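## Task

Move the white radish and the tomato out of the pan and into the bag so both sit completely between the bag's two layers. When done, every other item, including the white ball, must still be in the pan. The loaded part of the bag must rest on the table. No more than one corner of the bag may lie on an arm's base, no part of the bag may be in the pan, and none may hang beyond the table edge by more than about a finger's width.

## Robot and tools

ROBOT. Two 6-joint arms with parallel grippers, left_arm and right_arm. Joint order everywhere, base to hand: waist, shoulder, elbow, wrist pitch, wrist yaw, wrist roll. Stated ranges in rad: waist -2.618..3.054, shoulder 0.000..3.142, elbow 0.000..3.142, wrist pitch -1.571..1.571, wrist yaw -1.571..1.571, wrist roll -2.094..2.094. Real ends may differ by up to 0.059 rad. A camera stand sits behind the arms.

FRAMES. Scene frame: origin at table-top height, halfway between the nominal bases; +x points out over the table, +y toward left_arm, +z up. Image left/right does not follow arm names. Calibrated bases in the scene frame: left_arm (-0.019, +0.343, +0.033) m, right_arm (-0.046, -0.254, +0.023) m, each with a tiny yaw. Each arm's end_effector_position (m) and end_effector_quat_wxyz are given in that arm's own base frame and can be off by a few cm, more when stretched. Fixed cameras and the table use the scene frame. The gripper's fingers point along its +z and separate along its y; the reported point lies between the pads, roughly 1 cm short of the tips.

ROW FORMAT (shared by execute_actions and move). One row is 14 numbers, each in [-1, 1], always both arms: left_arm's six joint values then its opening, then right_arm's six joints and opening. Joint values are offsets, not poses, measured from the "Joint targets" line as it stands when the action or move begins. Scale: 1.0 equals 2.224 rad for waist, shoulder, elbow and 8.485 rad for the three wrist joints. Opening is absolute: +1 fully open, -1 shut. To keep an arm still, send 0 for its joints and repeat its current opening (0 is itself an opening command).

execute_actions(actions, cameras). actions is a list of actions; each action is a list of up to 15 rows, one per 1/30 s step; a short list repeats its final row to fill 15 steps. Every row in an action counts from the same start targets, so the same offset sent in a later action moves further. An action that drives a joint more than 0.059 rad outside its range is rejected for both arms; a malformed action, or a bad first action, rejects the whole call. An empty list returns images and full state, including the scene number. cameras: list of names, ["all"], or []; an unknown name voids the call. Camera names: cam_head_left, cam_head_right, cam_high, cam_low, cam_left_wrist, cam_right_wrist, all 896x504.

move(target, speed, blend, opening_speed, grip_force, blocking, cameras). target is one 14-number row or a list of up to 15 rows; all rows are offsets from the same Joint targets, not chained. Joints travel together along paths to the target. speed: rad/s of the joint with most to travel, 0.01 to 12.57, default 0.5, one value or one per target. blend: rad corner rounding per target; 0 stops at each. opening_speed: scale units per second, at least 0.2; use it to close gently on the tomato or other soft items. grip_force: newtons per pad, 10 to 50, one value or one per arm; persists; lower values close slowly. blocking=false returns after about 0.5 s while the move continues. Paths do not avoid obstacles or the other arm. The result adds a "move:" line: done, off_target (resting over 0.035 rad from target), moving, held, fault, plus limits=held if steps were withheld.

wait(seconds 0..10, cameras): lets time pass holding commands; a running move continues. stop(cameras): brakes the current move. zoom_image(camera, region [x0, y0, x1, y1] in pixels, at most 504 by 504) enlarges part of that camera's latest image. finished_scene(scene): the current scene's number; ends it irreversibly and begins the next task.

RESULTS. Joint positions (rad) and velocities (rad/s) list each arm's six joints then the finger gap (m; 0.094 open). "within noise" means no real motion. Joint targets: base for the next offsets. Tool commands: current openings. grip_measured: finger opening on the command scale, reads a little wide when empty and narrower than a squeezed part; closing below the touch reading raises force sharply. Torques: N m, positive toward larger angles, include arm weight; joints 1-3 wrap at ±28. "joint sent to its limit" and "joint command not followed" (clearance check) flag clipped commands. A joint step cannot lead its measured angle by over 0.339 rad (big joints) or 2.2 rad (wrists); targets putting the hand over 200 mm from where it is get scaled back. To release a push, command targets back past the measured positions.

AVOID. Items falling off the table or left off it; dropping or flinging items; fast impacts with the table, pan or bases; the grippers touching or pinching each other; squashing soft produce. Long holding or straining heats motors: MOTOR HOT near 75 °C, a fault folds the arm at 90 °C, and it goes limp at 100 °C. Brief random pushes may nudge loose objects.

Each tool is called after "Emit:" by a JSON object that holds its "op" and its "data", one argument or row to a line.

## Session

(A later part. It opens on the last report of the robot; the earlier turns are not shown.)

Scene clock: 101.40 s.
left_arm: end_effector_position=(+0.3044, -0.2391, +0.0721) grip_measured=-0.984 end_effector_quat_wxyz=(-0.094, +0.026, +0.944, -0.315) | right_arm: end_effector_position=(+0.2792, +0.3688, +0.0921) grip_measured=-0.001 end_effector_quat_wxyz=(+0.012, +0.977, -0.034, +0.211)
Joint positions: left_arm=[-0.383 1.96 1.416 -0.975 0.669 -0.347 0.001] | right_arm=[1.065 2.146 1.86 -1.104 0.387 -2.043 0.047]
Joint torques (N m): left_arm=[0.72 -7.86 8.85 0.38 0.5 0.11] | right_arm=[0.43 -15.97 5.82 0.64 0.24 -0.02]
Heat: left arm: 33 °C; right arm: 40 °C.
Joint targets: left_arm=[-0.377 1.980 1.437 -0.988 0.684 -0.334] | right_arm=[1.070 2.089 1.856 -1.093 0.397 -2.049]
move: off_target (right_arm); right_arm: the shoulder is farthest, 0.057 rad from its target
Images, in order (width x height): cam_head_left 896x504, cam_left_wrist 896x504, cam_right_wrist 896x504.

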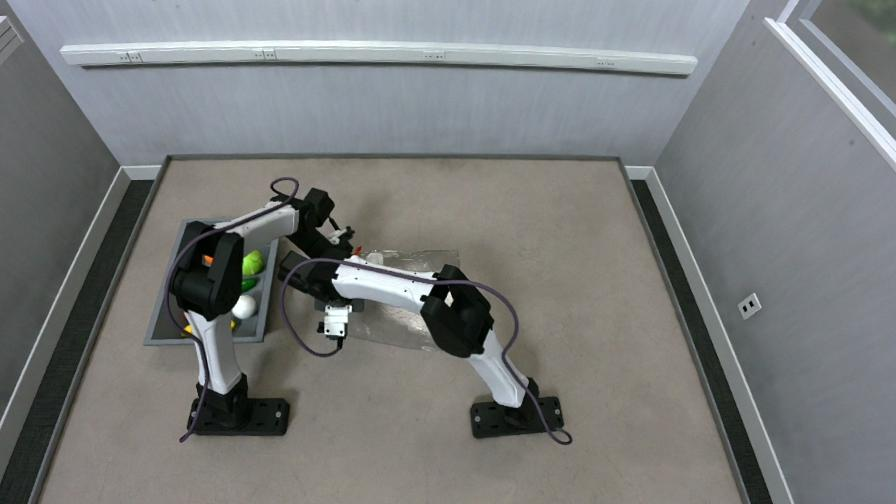

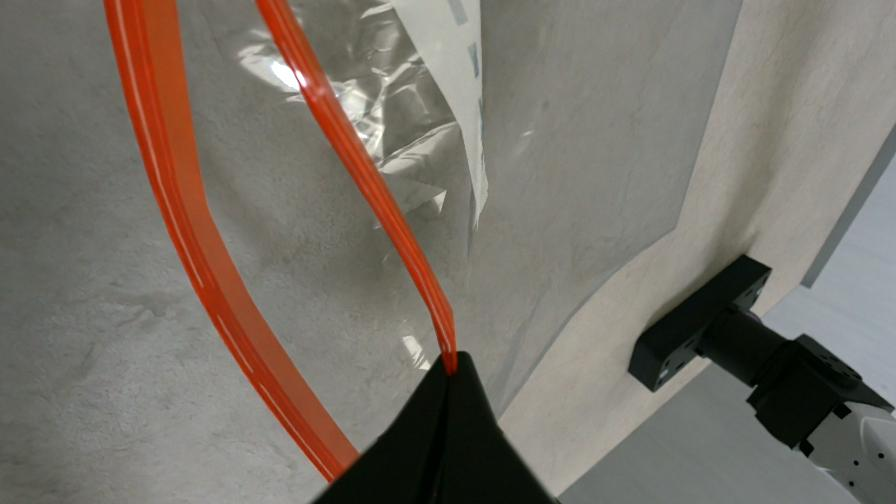

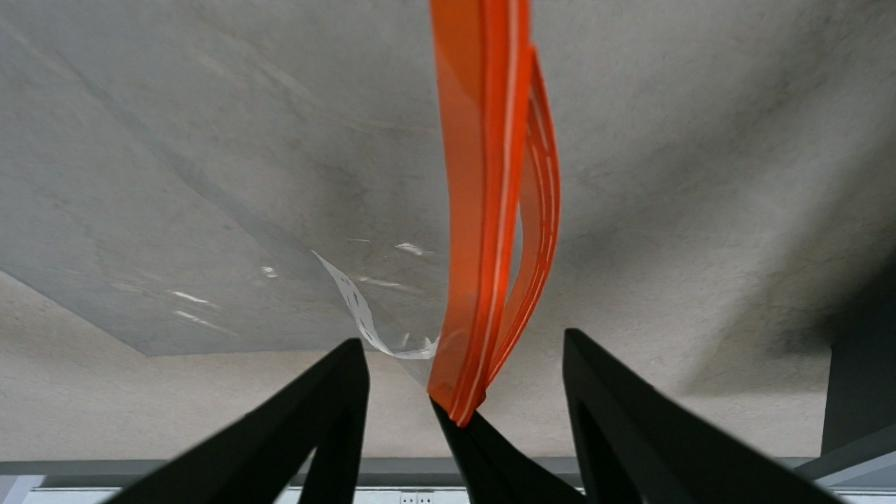

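Emit:
{"op": "move", "data": {
  "target": [0,0,0,0,0,0,-1, 0,0.0468,-0.0728,0.0235,0,0,0],
  "speed": 0.12,
  "cameras": ["cam_right_wrist","cam_left_wrist","cam_head_left"]
}}

Scene clock: 104.20 s.
left_arm: end_effector_position=(+0.3043, -0.2390, +0.0720) grip_measured=-0.984 end_effector_quat_wxyz=(-0.095, +0.025, +0.944, -0.315) | right_arm: end_effector_position=(+0.2797, +0.3695, +0.0390) grip_measured=-0.001 end_effector_quat_wxyz=(+0.010, +0.977, -0.034, +0.212)
Joint positions: left_arm=[-0.383 1.96 1.416 -0.976 0.669 -0.347 0.001] | right_arm=[1.065 2.178 1.697 -0.905 0.387 -2.043 0.047]
Joint torques (N m): left_arm=[0.7 -7.88 8.87 0.38 0.51 0.11] | right_arm=[0.44 -9.69 5.81 0.66 0.2 -0.02]
Heat: left arm: 33 °C; right arm: 41 °C.
Joint targets: left_arm=[-0.377 1.980 1.437 -0.988 0.684 -0.335] | right_arm=[1.070 2.193 1.694 -0.893 0.397 -2.049]
move: done
Images, in order (width x height): cam_head_left 896x504, cam_left_wrist 896x504, cam_right_wrist 896x504.

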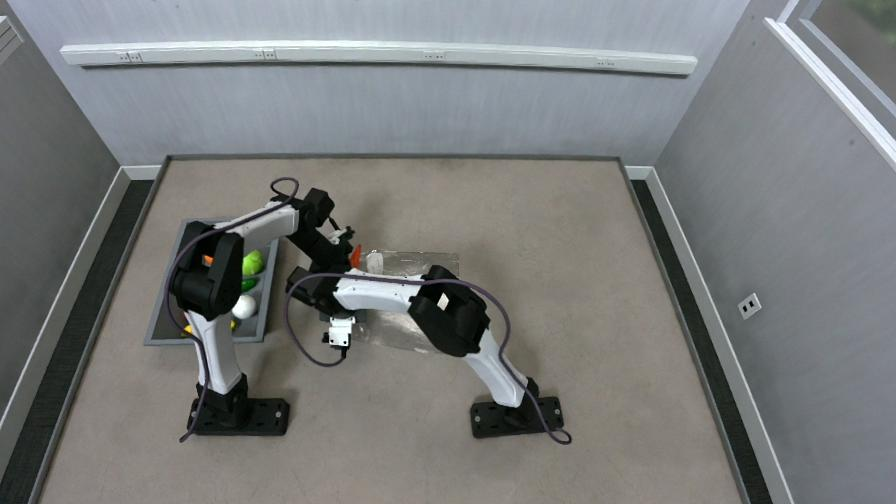

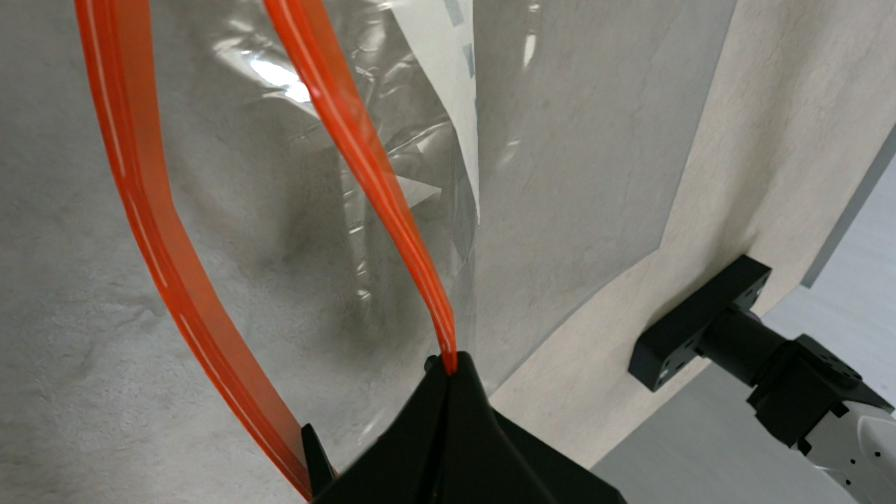

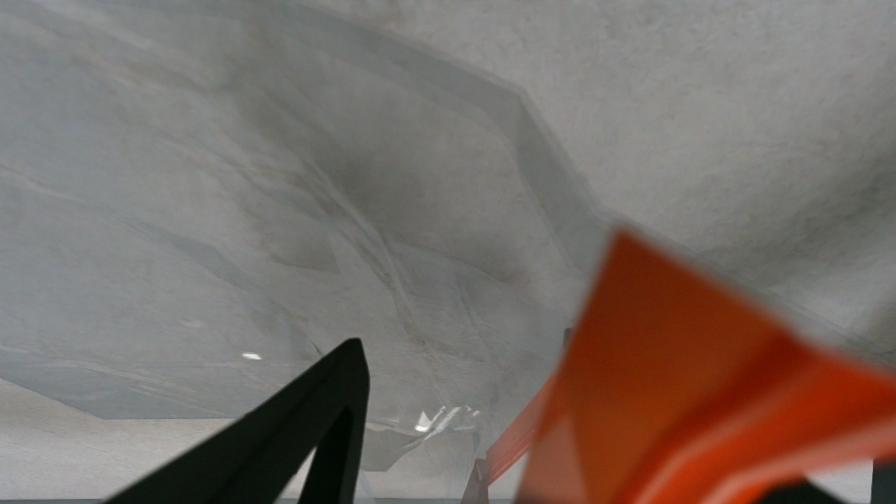

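Emit:
{"op": "zoom_image", "data": {
  "camera": "cam_right_wrist",
  "region": [330, 200, 834, 504]
}}

Emit:
{"op": "zoom_image", "data": {
  "camera": "cam_left_wrist",
  "region": [200, 250, 650, 504]
}}

Scaled by 1.000.

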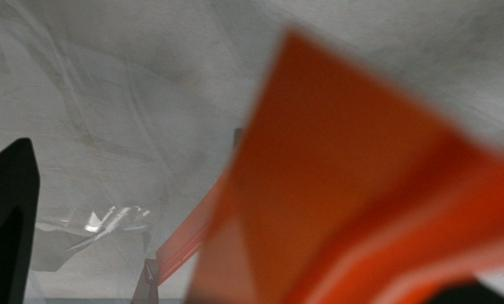

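Scaled by 1.120 from the camera's 896x504 image, which has a finer 1280x720 frame.

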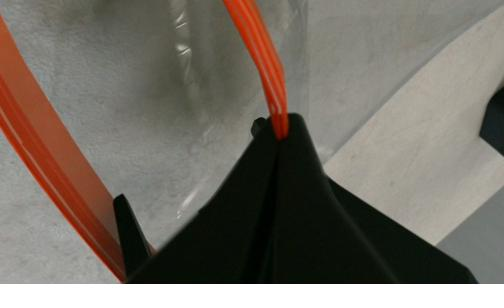

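Emit:
{"op": "move", "data": {
  "target": [0,0,0,0,0,0,-1, 0,0,0,0,0,0,-1],
  "opening_speed": 0.4,
  "cameras": ["cam_right_wrist","cam_left_wrist","cam_head_left"]
}}

Emit:
{"op": "zoom_image", "data": {
  "camera": "cam_left_wrist",
  "region": [200, 250, 650, 504]
}}

Scene clock: 108.03 s.
left_arm: end_effector_position=(+0.3043, -0.2391, +0.0721) grip_measured=-0.984 end_effector_quat_wxyz=(-0.095, +0.026, +0.944, -0.315) | right_arm: end_effector_position=(+0.2800, +0.3697, +0.0391) grip_measured=-0.989 end_effector_quat_wxyz=(+0.010, +0.977, -0.034, +0.212)
Joint positions: left_arm=[-0.383 1.96 1.416 -0.976 0.669 -0.347 0.001] | right_arm=[1.065 2.178 1.697 -0.904 0.388 -2.043 0.001]
Joint torques (N m): left_arm=[0.7 -7.86 8.84 0.39 0.52 0.11] | right_arm=[0.47 -9.72 5.83 0.63 0.2 -0.02]
Heat: left arm: 33 °C; right arm: 40 °C.
Joint targets: left_arm=[-0.377 1.980 1.437 -0.988 0.684 -0.335] | right_arm=[1.070 2.193 1.694 -0.893 0.397 -2.050]
move: done
Images, in order (width x height): cam_head_left 896x504, cam_left_wrist 896x504, cam_right_wrist 896x504.

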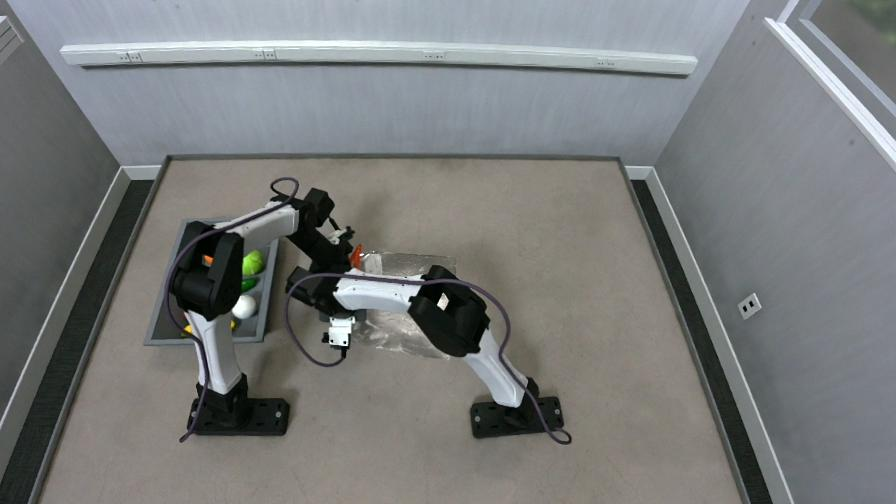

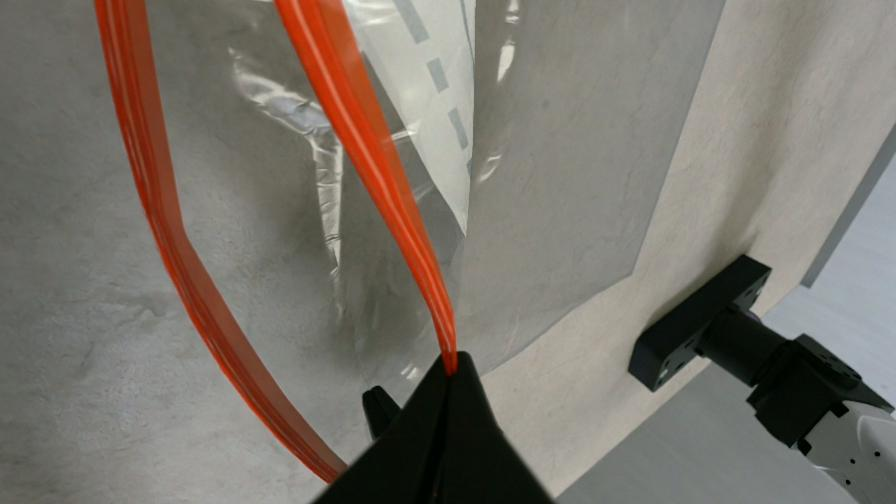

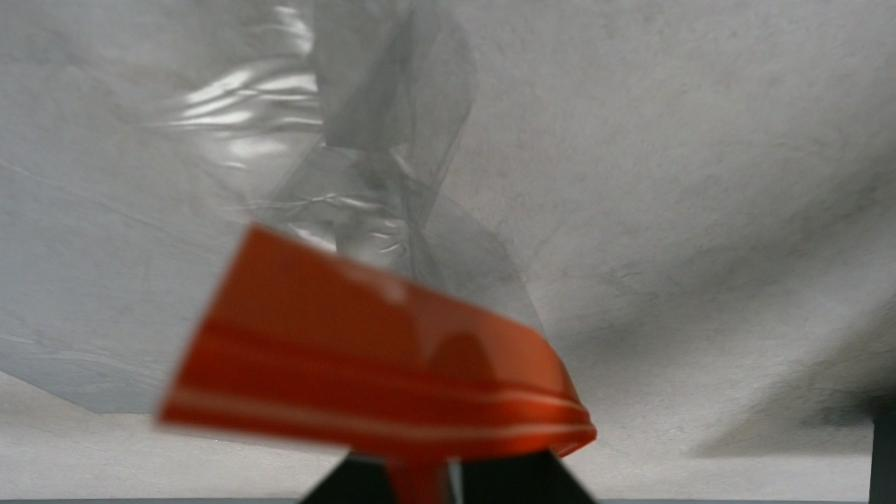

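Scaled by 1.120 from the camera's 896x504 image, which has a finer 1280x720 frame.

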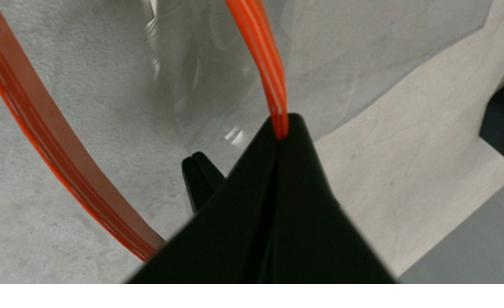

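Emit:
{"op": "move", "data": {
  "target": [0,0,0,0,0,0,-0.5, 0,0,0,0,0,0,-1],
  "opening_speed": 0.5,
  "cameras": ["cam_right_wrist","cam_left_wrist"]
}}

Emit:
{"op": "move", "data": {
  "target": [0.0544,0,0.0841,-0.0334,0,0,-0.5, 0,0,0,0,0,0,-1],
  "speed": 0.2,
  "cameras": ["cam_right_wrist","cam_left_wrist","cam_head_left"]
}}

Scene clock: 109.90 s.
left_arm: end_effector_position=(+0.3041, -0.2391, +0.0721) grip_measured=-0.502 end_effector_quat_wxyz=(-0.095, +0.026, +0.944, -0.315) | right_arm: end_effector_position=(+0.2800, +0.3697, +0.0391) grip_measured=-0.989 end_effector_quat_wxyz=(+0.010, +0.977, -0.034, +0.212)
Joint positions: left_arm=[-0.383 1.96 1.416 -0.976 0.67 -0.347 0.023] | right_arm=[1.065 2.178 1.697 -0.904 0.388 -2.043 0.001]
Joint torques (N m): left_arm=[0.72 -7.83 8.87 0.39 0.5 0.11] | right_arm=[0.46 -9.7 5.82 0.63 0.21 -0.02]
Heat: left arm: 33 °C; right arm: 40 °C.
Joint targets: left_arm=[-0.377 1.980 1.437 -0.988 0.684 -0.335] | right_arm=[1.070 2.193 1.694 -0.893 0.397 -2.050]
move: done
Images, in order (width x height): cam_left_wrist 896x504, cam_right_wrist 896x504.

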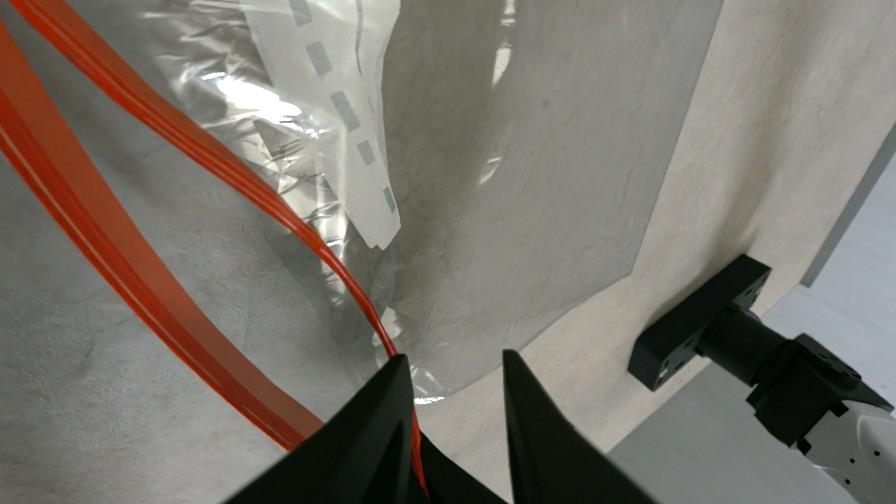

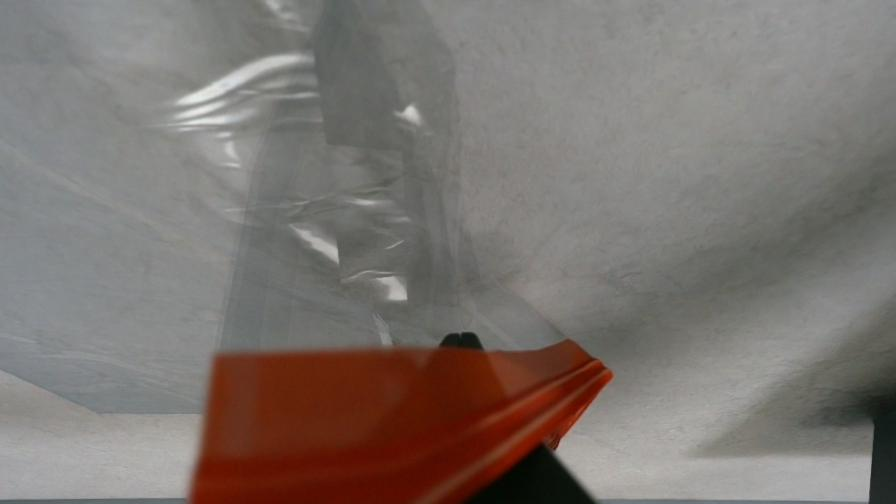

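Scene clock: 111.93 s.
left_arm: end_effector_position=(+0.3214, -0.1977, +0.1186) grip_measured=-0.502 end_effector_quat_wxyz=(-0.118, -0.048, +0.943, -0.308) | right_arm: end_effector_position=(+0.2800, +0.3697, +0.0391) grip_measured=-0.989 end_effector_quat_wxyz=(+0.010, +0.977, -0.034, +0.212)
Joint positions: left_arm=[-0.261 1.96 1.605 -1.259 0.67 -0.347 0.023] | right_arm=[1.065 2.178 1.697 -0.904 0.388 -2.043 0.001]
Joint torques (N m): left_arm=[0.58 -7.88 8.76 0.16 0.5 0.11] | right_arm=[0.44 -9.72 5.82 0.63 0.2 -0.02]
Heat: left arm: 33 °C; right arm: 40 °C.
Joint targets: left_arm=[-0.256 1.980 1.624 -1.271 0.684 -0.335] | right_arm=[1.070 2.193 1.694 -0.893 0.397 -2.050]
move: done
Images, in order (width x height): cam_head_left 896x504, cam_left_wrist 896x504, cam_right_wrist 896x504.

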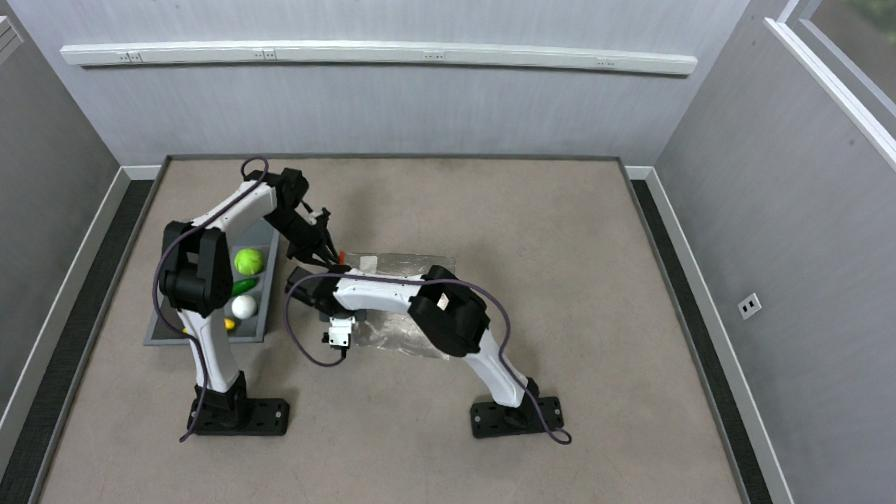

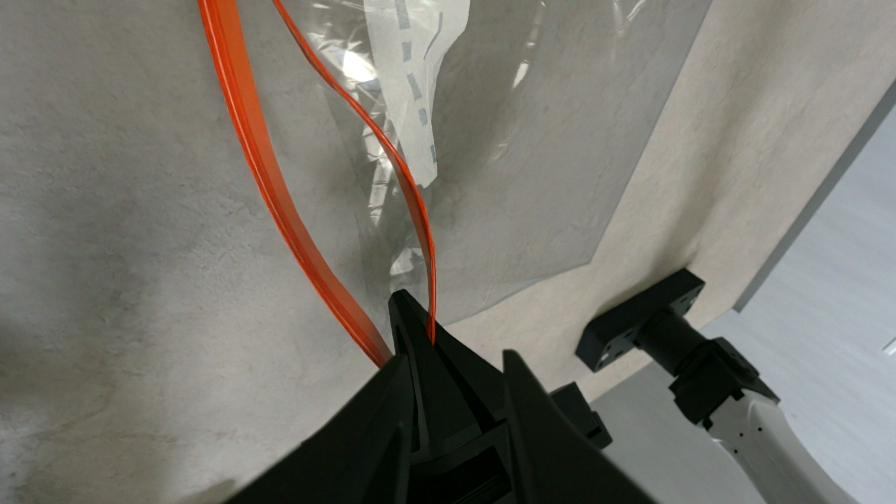

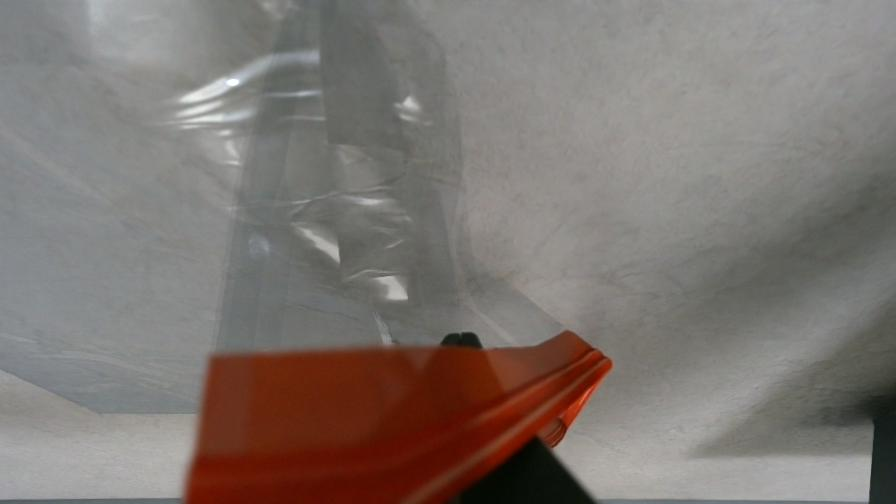

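Emit:
{"op": "move", "data": {
  "target": [0,0,0,0,0,0,-0.5, -0.0112,-0.0688,0.0589,-0.0235,-0.0006,0,-1],
  "speed": 0.12,
  "cameras": ["cam_right_wrist","cam_left_wrist","cam_low"]
}}

Emit:
{"op": "zoom_image", "data": {
  "camera": "cam_low",
  "region": [340, 240, 600, 390]
}}

Scene clock: 114.87 s.
left_arm: end_effector_position=(+0.3213, -0.1976, +0.1186) grip_measured=-0.502 end_effector_quat_wxyz=(-0.118, -0.048, +0.943, -0.308) | right_arm: end_effector_position=(+0.2797, +0.3558, +0.0983) grip_measured=-0.989 end_effector_quat_wxyz=(+0.009, +0.976, -0.042, +0.213)
Joint positions: left_arm=[-0.261 1.96 1.605 -1.26 0.67 -0.347 0.023] | right_arm=[1.051 2.092 1.799 -1.087 0.388 -2.043 0.001]
Joint torques (N m): left_arm=[0.57 -7.92 8.73 0.18 0.5 0.11] | right_arm=[-0.54 -15.08 8.76 0.49 0.15 -0.01]
Heat: left arm: 34 °C; right arm: 41 °C.
Joint targets: left_arm=[-0.256 1.980 1.624 -1.271 0.684 -0.335] | right_arm=[1.045 2.040 1.825 -1.093 0.392 -2.050]
move: off_target (right_arm); right_arm: the shoulder is farthest, 0.052 rad from its target
Images, in order (width x height): cam_low 896x504, cam_left_wrist 896x504, cam_right_wrist 896x504.

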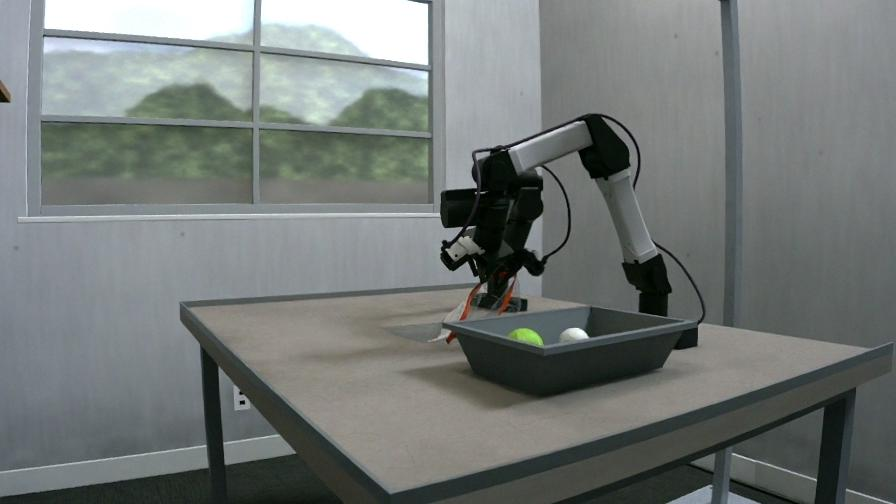

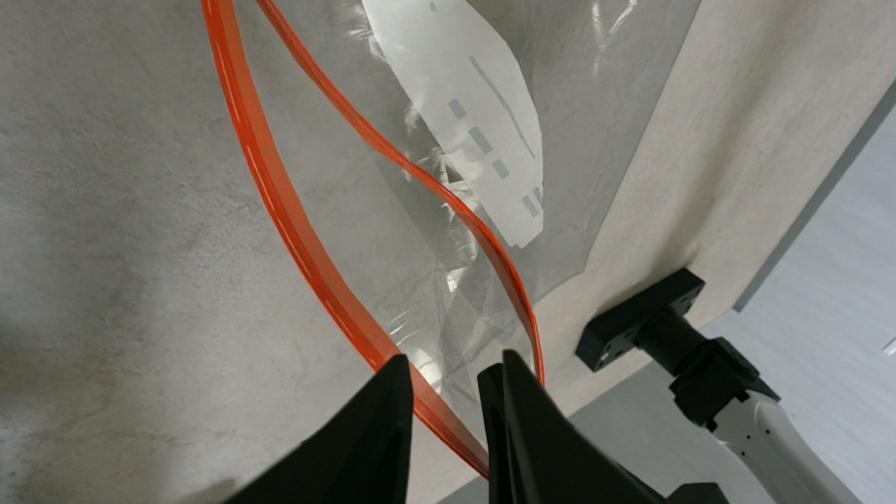

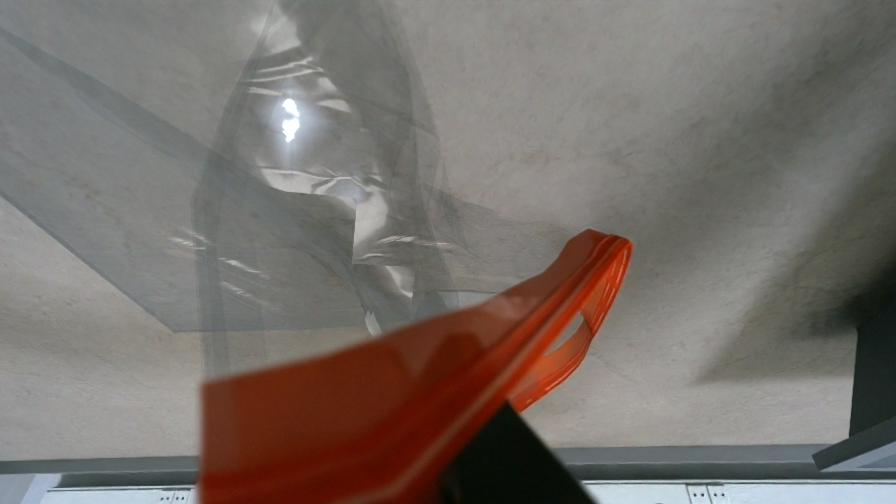

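Scaled by 1.938 from the camera's 896x504 image, which has a finer 1280x720 frame.

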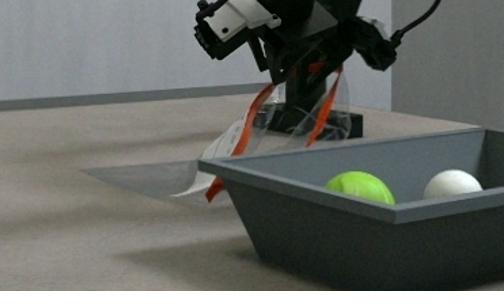

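Emit:
{"op": "move", "data": {
  "target": [
    [0.045,-0.02,0.0764,-0.0295,0,0,-0.5, 0,0.02,0,0,0,0,-1],
    [0.2725,-0.41,-0.036,-0.0124,-0.0806,0.0395,0.6, 0,0.02,0,0,0,0,-1]
  ],
  "speed": [0.4,0.8],
  "blend": [0.05,0],
  "cameras": ["cam_right_wrist","cam_left_wrist","cam_high","cam_head_left"]
}}

Scene clock: 118.73 s.
left_arm: end_effector_position=(+0.2229, +0.0768, +0.3188) grip_measured=+0.598 end_effector_quat_wxyz=(+0.328, -0.164, +0.929, +0.047) | right_arm: end_effector_position=(+0.2796, +0.3557, +0.0982) grip_measured=-0.989 end_effector_quat_wxyz=(+0.010, +0.976, -0.042, +0.213)
Joint positions: left_arm=[0.344 1.066 1.554 -1.383 0.016 -0.012 0.075] | right_arm=[1.051 2.092 1.799 -1.088 0.388 -2.043 0.001]
Joint torques (N m): left_arm=[0.72 -1.1 5.5 1.9 -0.12 0.07] | right_arm=[-0.57 -11.18 8.75 0.49 0.15 -0.02]
Heat: left arm: 33 °C; right arm: 43 °C.
Joint targets: left_arm=[0.350 1.068 1.544 -1.377 0.000 0.001] | right_arm=[1.045 2.085 1.825 -1.092 0.392 -2.050]
move: done
Images, in order (width x height): cam_head_left 896x504, cam_high 896x504, cam_left_wrist 896x504, cam_right_wrist 896x504.

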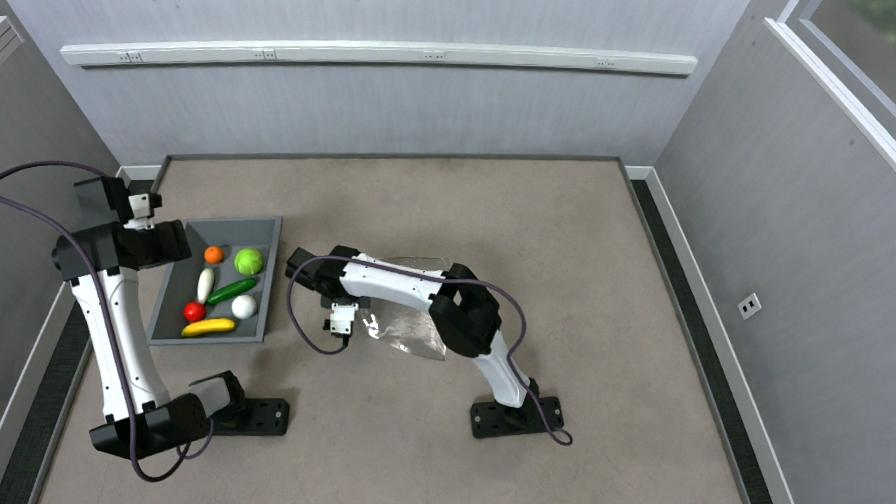

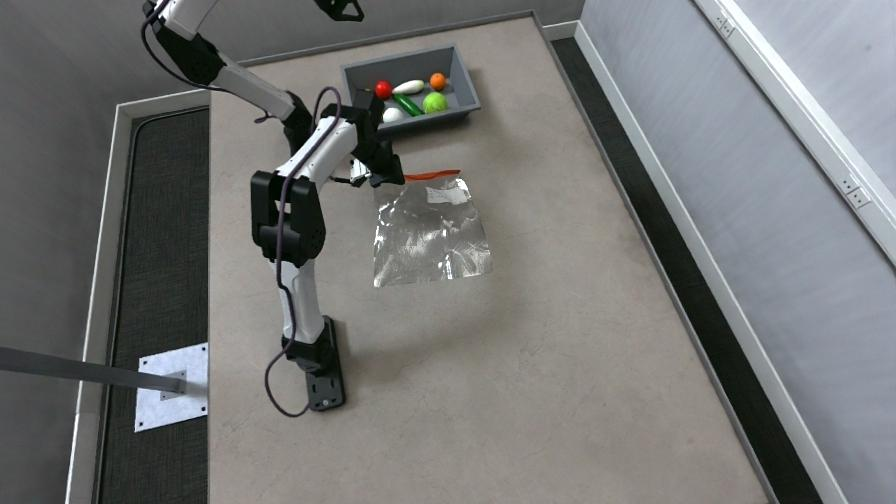

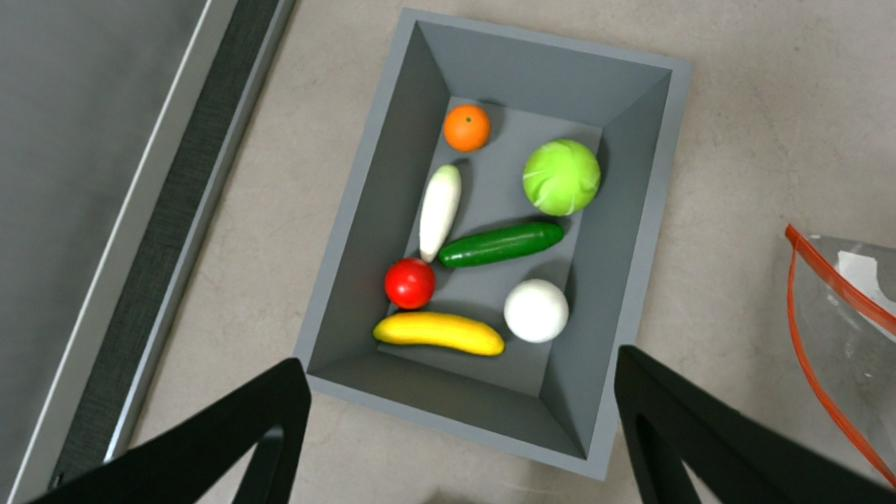

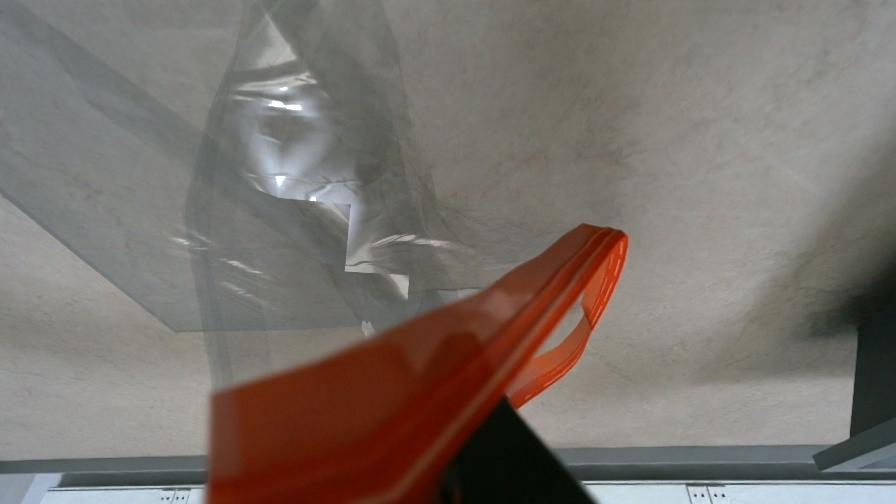

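Emit:
{"op": "move", "data": {
  "target": [0.0081,0.3822,0.0499,0.0087,0,0.0306,0.35, 0,0,0,0,0,0,-1],
  "speed": 0.7,
  "cameras": ["cam_left_wrist","cam_high"]
}}

Scene clock: 121.73 s.
left_arm: end_effector_position=(+0.3343, +0.1235, +0.1045) grip_measured=+0.352 end_effector_quat_wxyz=(-0.006, -0.057, +0.998, -0.010) | right_arm: end_effector_position=(+0.2796, +0.3557, +0.0982) grip_measured=-0.989 end_effector_quat_wxyz=(+0.010, +0.976, -0.042, +0.213)
Joint positions: left_arm=[0.361 1.914 1.635 -1.31 0.015 0.247 0.064] | right_arm=[1.051 2.092 1.799 -1.088 0.388 -2.043 0.001]
Joint torques (N m): left_arm=[0.75 -8.75 8.94 0.43 -0.11 0.07] | right_arm=[-0.55 -11.18 8.77 0.49 0.15 -0.02]
Heat: left arm: 33 °C; right arm: 43 °C.
Joint targets: left_arm=[0.368 1.918 1.655 -1.303 0.000 0.260] | right_arm=[1.045 2.085 1.825 -1.092 0.392 -2.050]
move: done
Images, in order (width x height): cam_high 896x504, cam_left_wrist 896x504.

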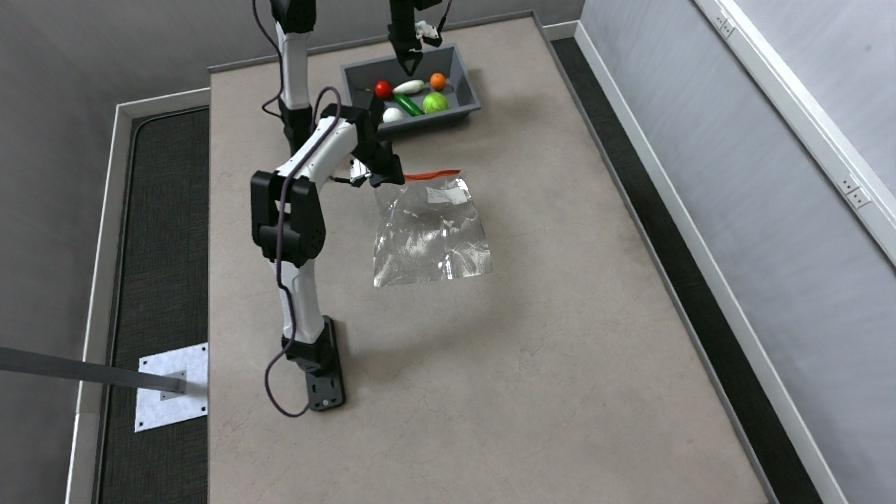

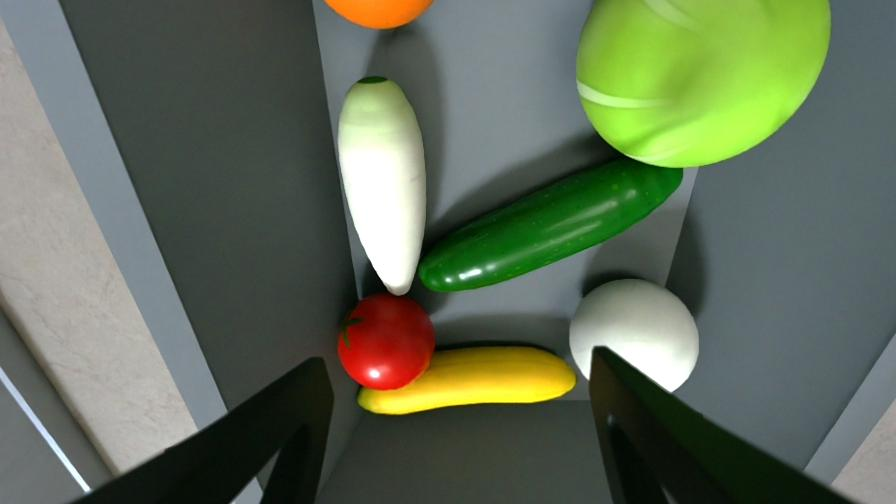

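Emit:
{"op": "execute_actions", "data": {
  "actions": [],
  "cameras": ["cam_left_wrist", "cam_head_left", "cam_right_wrist"]
}}

Scene clock: 122.93 s.
left_arm: end_effector_position=(+0.3343, +0.1235, +0.1045) grip_measured=+0.352 end_effector_quat_wxyz=(-0.006, -0.057, +0.998, -0.010) | right_arm: end_effector_position=(+0.2796, +0.3557, +0.0982) grip_measured=-0.989 end_effector_quat_wxyz=(+0.010, +0.976, -0.042, +0.213)
Joint positions: left_arm=[0.361 1.914 1.635 -1.31 0.015 0.248 0.064] | right_arm=[1.051 2.092 1.799 -1.088 0.388 -2.043 0.001]
Joint velocities: within noise
Joint torques (N m): left_arm=[0.72 -8.8 8.91 0.43 -0.11 0.08] | right_arm=[-0.55 -11.15 8.77 0.49 0.16 -0.02]
Heat: left arm: 33 °C; right arm: 44 °C.
Joint targets: left_arm=[0.368 1.918 1.655 -1.303 0.000 0.260] | right_arm=[1.045 2.085 1.825 -1.092 0.392 -2.050]
Tool commands: left_gripper/opening=+0.35 right_gripper/opening=-1.0
Images, in order (width x height): cam_head_left 896x504, cam_left_wrist 896x504, cam_right_wrist 896x504.

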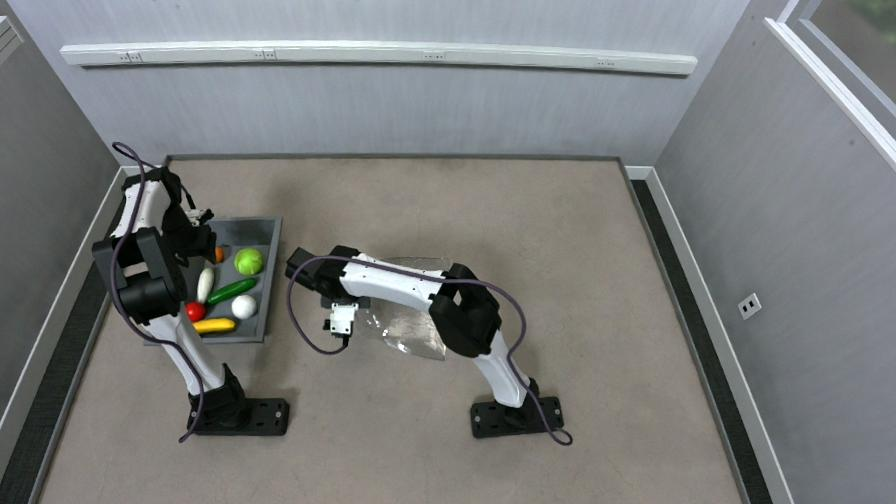

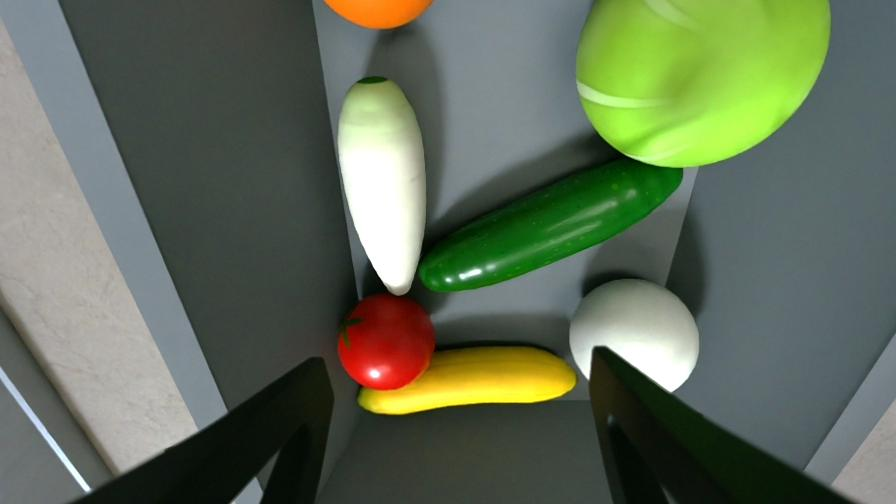

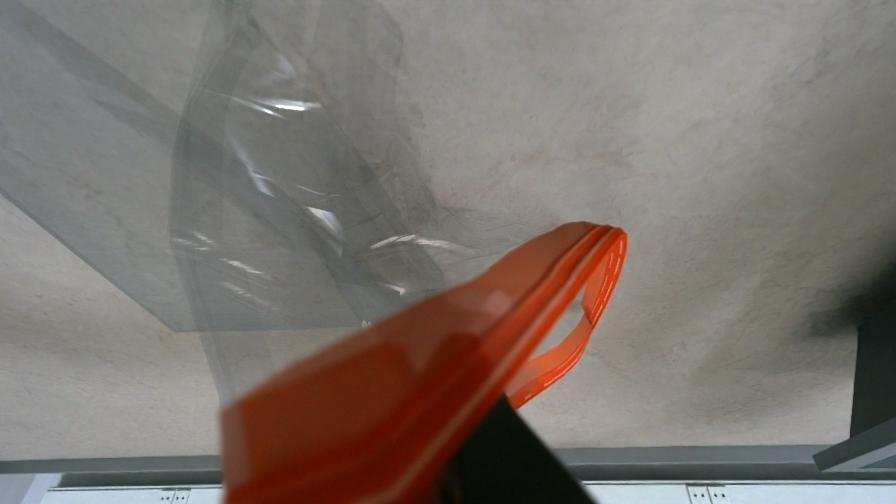

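Emit:
{"op": "move", "data": {
  "target": [
    [0.027,0.0279,0.0405,-0.0022,0,0.0072,0.1,0,0,0,0,0,0,-1],
    [0.027,0.0369,-0.054,0.0222,0,0.0072,0.1,0,0,0,0,0,0,-1]
  ],
  "blend": 0.03,
  "speed": 0.4,
  "cameras": ["cam_left_wrist"]
}}

Scene clock: 126.20 s.
left_arm: end_effector_position=(+0.3415, +0.1537, +0.0566) grip_measured=+0.102 end_effector_quat_wxyz=(+0.004, -0.060, +0.998, -0.005) | right_arm: end_effector_position=(+0.2796, +0.3557, +0.0982) grip_measured=-0.989 end_effector_quat_wxyz=(+0.010, +0.976, -0.042, +0.213)
Joint positions: left_arm=[0.429 1.986 1.544 -1.125 0.012 0.309 0.052] | right_arm=[1.051 2.092 1.799 -1.088 0.388 -2.043 0.001]
Joint torques (N m): left_arm=[0.14 -8.5 5.98 0.53 -0.08 0.08] | right_arm=[-0.54 -11.17 8.76 0.49 0.15 -0.02]
Heat: left arm: 33 °C; right arm: 44 °C.
Joint targets: left_arm=[0.428 2.001 1.535 -1.115 0.000 0.321] | right_arm=[1.045 2.085 1.825 -1.092 0.392 -2.050]
move: done
Images, in order (width x height): cam_left_wrist 896x504.

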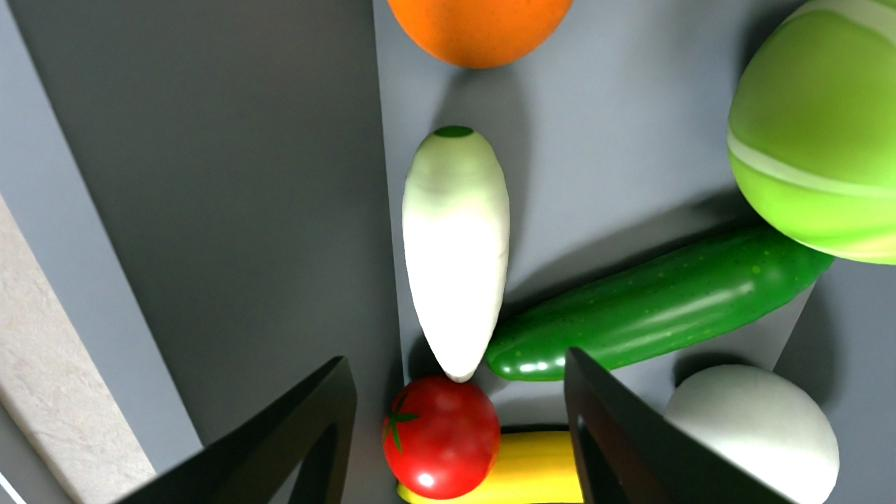

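Emit:
{"op": "move", "data": {
  "target": [0,0.0418,-0.0297,0.0183,0,0,0.0,0,0,0,0,0,0,-1],
  "speed": 0.3,
  "cameras": ["cam_left_wrist"]
}}

Scene clock: 127.97 s.
left_arm: end_effector_position=(+0.3508, +0.1579, +0.0079) grip_measured=+0.002 end_effector_quat_wxyz=(+0.003, -0.060, +0.998, -0.005) | right_arm: end_effector_position=(+0.2796, +0.3557, +0.0982) grip_measured=-0.989 end_effector_quat_wxyz=(+0.010, +0.976, -0.042, +0.213)
Joint positions: left_arm=[0.429 2.077 1.478 -0.97 0.012 0.309 0.047] | right_arm=[1.051 2.092 1.799 -1.088 0.388 -2.043 0.001]
Joint torques (N m): left_arm=[0.18 -8.88 5.7 0.48 -0.08 0.07] | right_arm=[-0.54 -11.18 8.73 0.49 0.16 -0.02]
Heat: left arm: 33 °C; right arm: 45 °C.
Joint targets: left_arm=[0.428 2.093 1.469 -0.959 0.000 0.322] | right_arm=[1.045 2.085 1.825 -1.092 0.392 -2.050]
move: done
Images, in order (width x height): cam_left_wrist 896x504.

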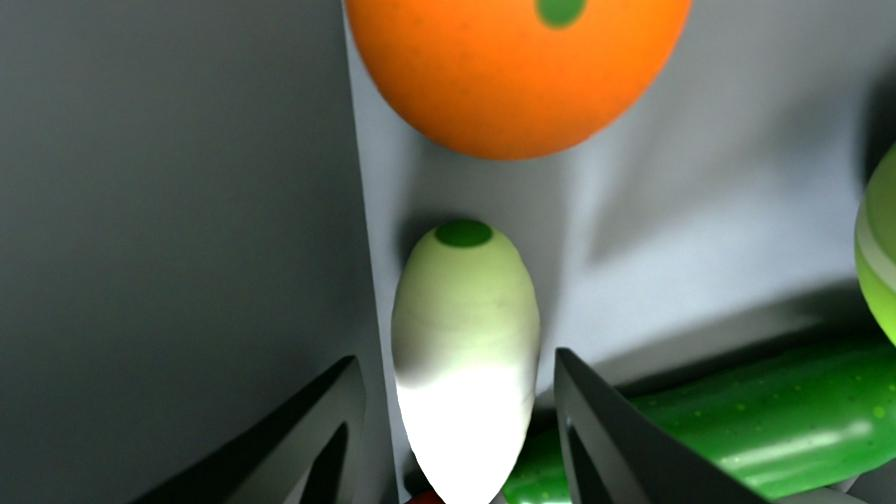

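Emit:
{"op": "move", "data": {
  "target": [
    [0,0.0017,-0.0163,0.0047,0,0,0.0,0,0,0,0,0,0,-1],
    [0,0.0017,-0.0163,0.0047,0,0,-0.4,0,0,0,0,0,0,-1]
  ],
  "speed": 0.2,
  "opening_speed": 0.4,
  "grip_force": [25, 50],
  "cameras": ["cam_left_wrist"]
}}

Scene clock: 130.87 s.
left_arm: end_effector_position=(+0.3493, +0.1572, -0.0001) grip_measured=-0.332 end_effector_quat_wxyz=(+0.006, -0.060, +0.998, -0.004) | right_arm: end_effector_position=(+0.2796, +0.3557, +0.0982) grip_measured=-0.989 end_effector_quat_wxyz=(+0.010, +0.976, -0.042, +0.213)
Joint positions: left_arm=[0.429 2.077 1.444 -0.93 0.012 0.309 0.031] | right_arm=[1.051 2.092 1.799 -1.088 0.388 -2.043 0.001]
Joint torques (N m): left_arm=[0.21 -8.54 5.42 0.53 -0.08 0.07] | right_arm=[-0.57 -11.19 8.73 0.49 0.16 -0.02]
Heat: left arm: 33 °C; right arm: 45 °C.
Joint targets: left_arm=[0.428 2.097 1.433 -0.919 0.000 0.322] | right_arm=[1.045 2.085 1.825 -1.092 0.392 -2.050]
grip_force (N): 25, 50
move: done
Images, in order (width x height): cam_left_wrist 896x504.

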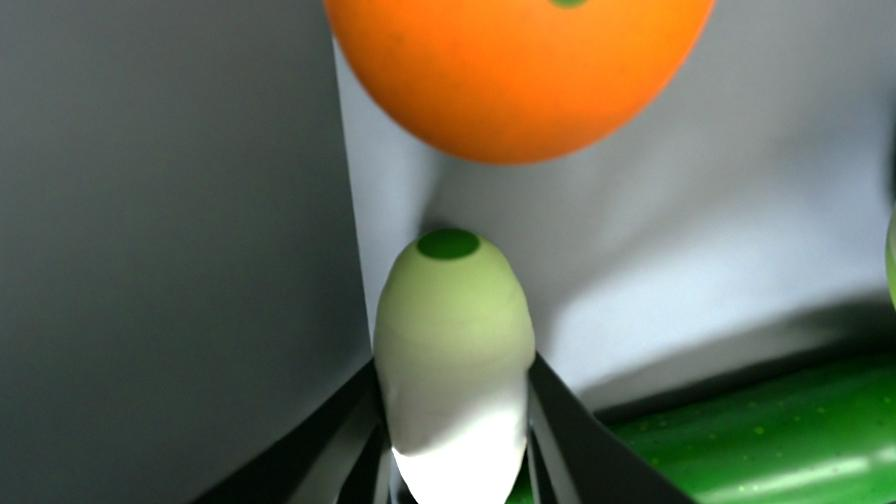

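Emit:
{"op": "move", "data": {
  "target": [0,-0.0616,0.1825,-0.0606,0,0,-0.4,0,0,0,0,0,0,-1],
  "speed": 0.4,
  "cameras": ["cam_left_wrist"]
}}

Scene clock: 135.80 s.
left_arm: end_effector_position=(+0.3414, +0.1536, +0.1274) grip_measured=-0.342 end_effector_quat_wxyz=(-0.003, -0.060, +0.998, -0.008) | right_arm: end_effector_position=(+0.2796, +0.3557, +0.0982) grip_measured=-0.989 end_effector_quat_wxyz=(+0.010, +0.976, -0.042, +0.213)
Joint positions: left_arm=[0.429 1.983 1.822 -1.421 0.012 0.309 0.031] | right_arm=[1.051 2.092 1.799 -1.088 0.388 -2.043 0.001]
Joint torques (N m): left_arm=[0.2 -11.48 8.58 0.23 -0.08 0.08] | right_arm=[-0.54 -11.17 8.76 0.49 0.15 -0.02]
Heat: left arm: 34 °C; right arm: 46 °C.
Joint targets: left_arm=[0.428 1.960 1.839 -1.434 0.000 0.321] | right_arm=[1.045 2.085 1.825 -1.092 0.392 -2.050]
grip_force (N): 25, 50
move: done
Images, in order (width x height): cam_left_wrist 896x504.

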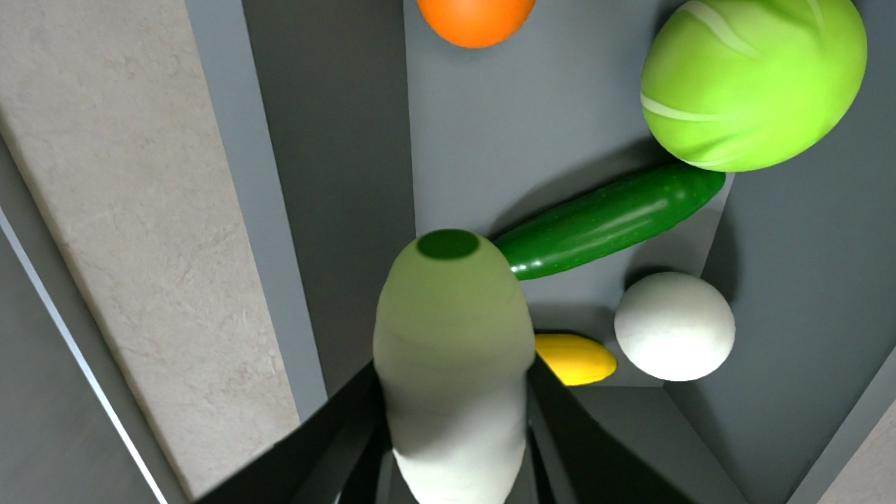

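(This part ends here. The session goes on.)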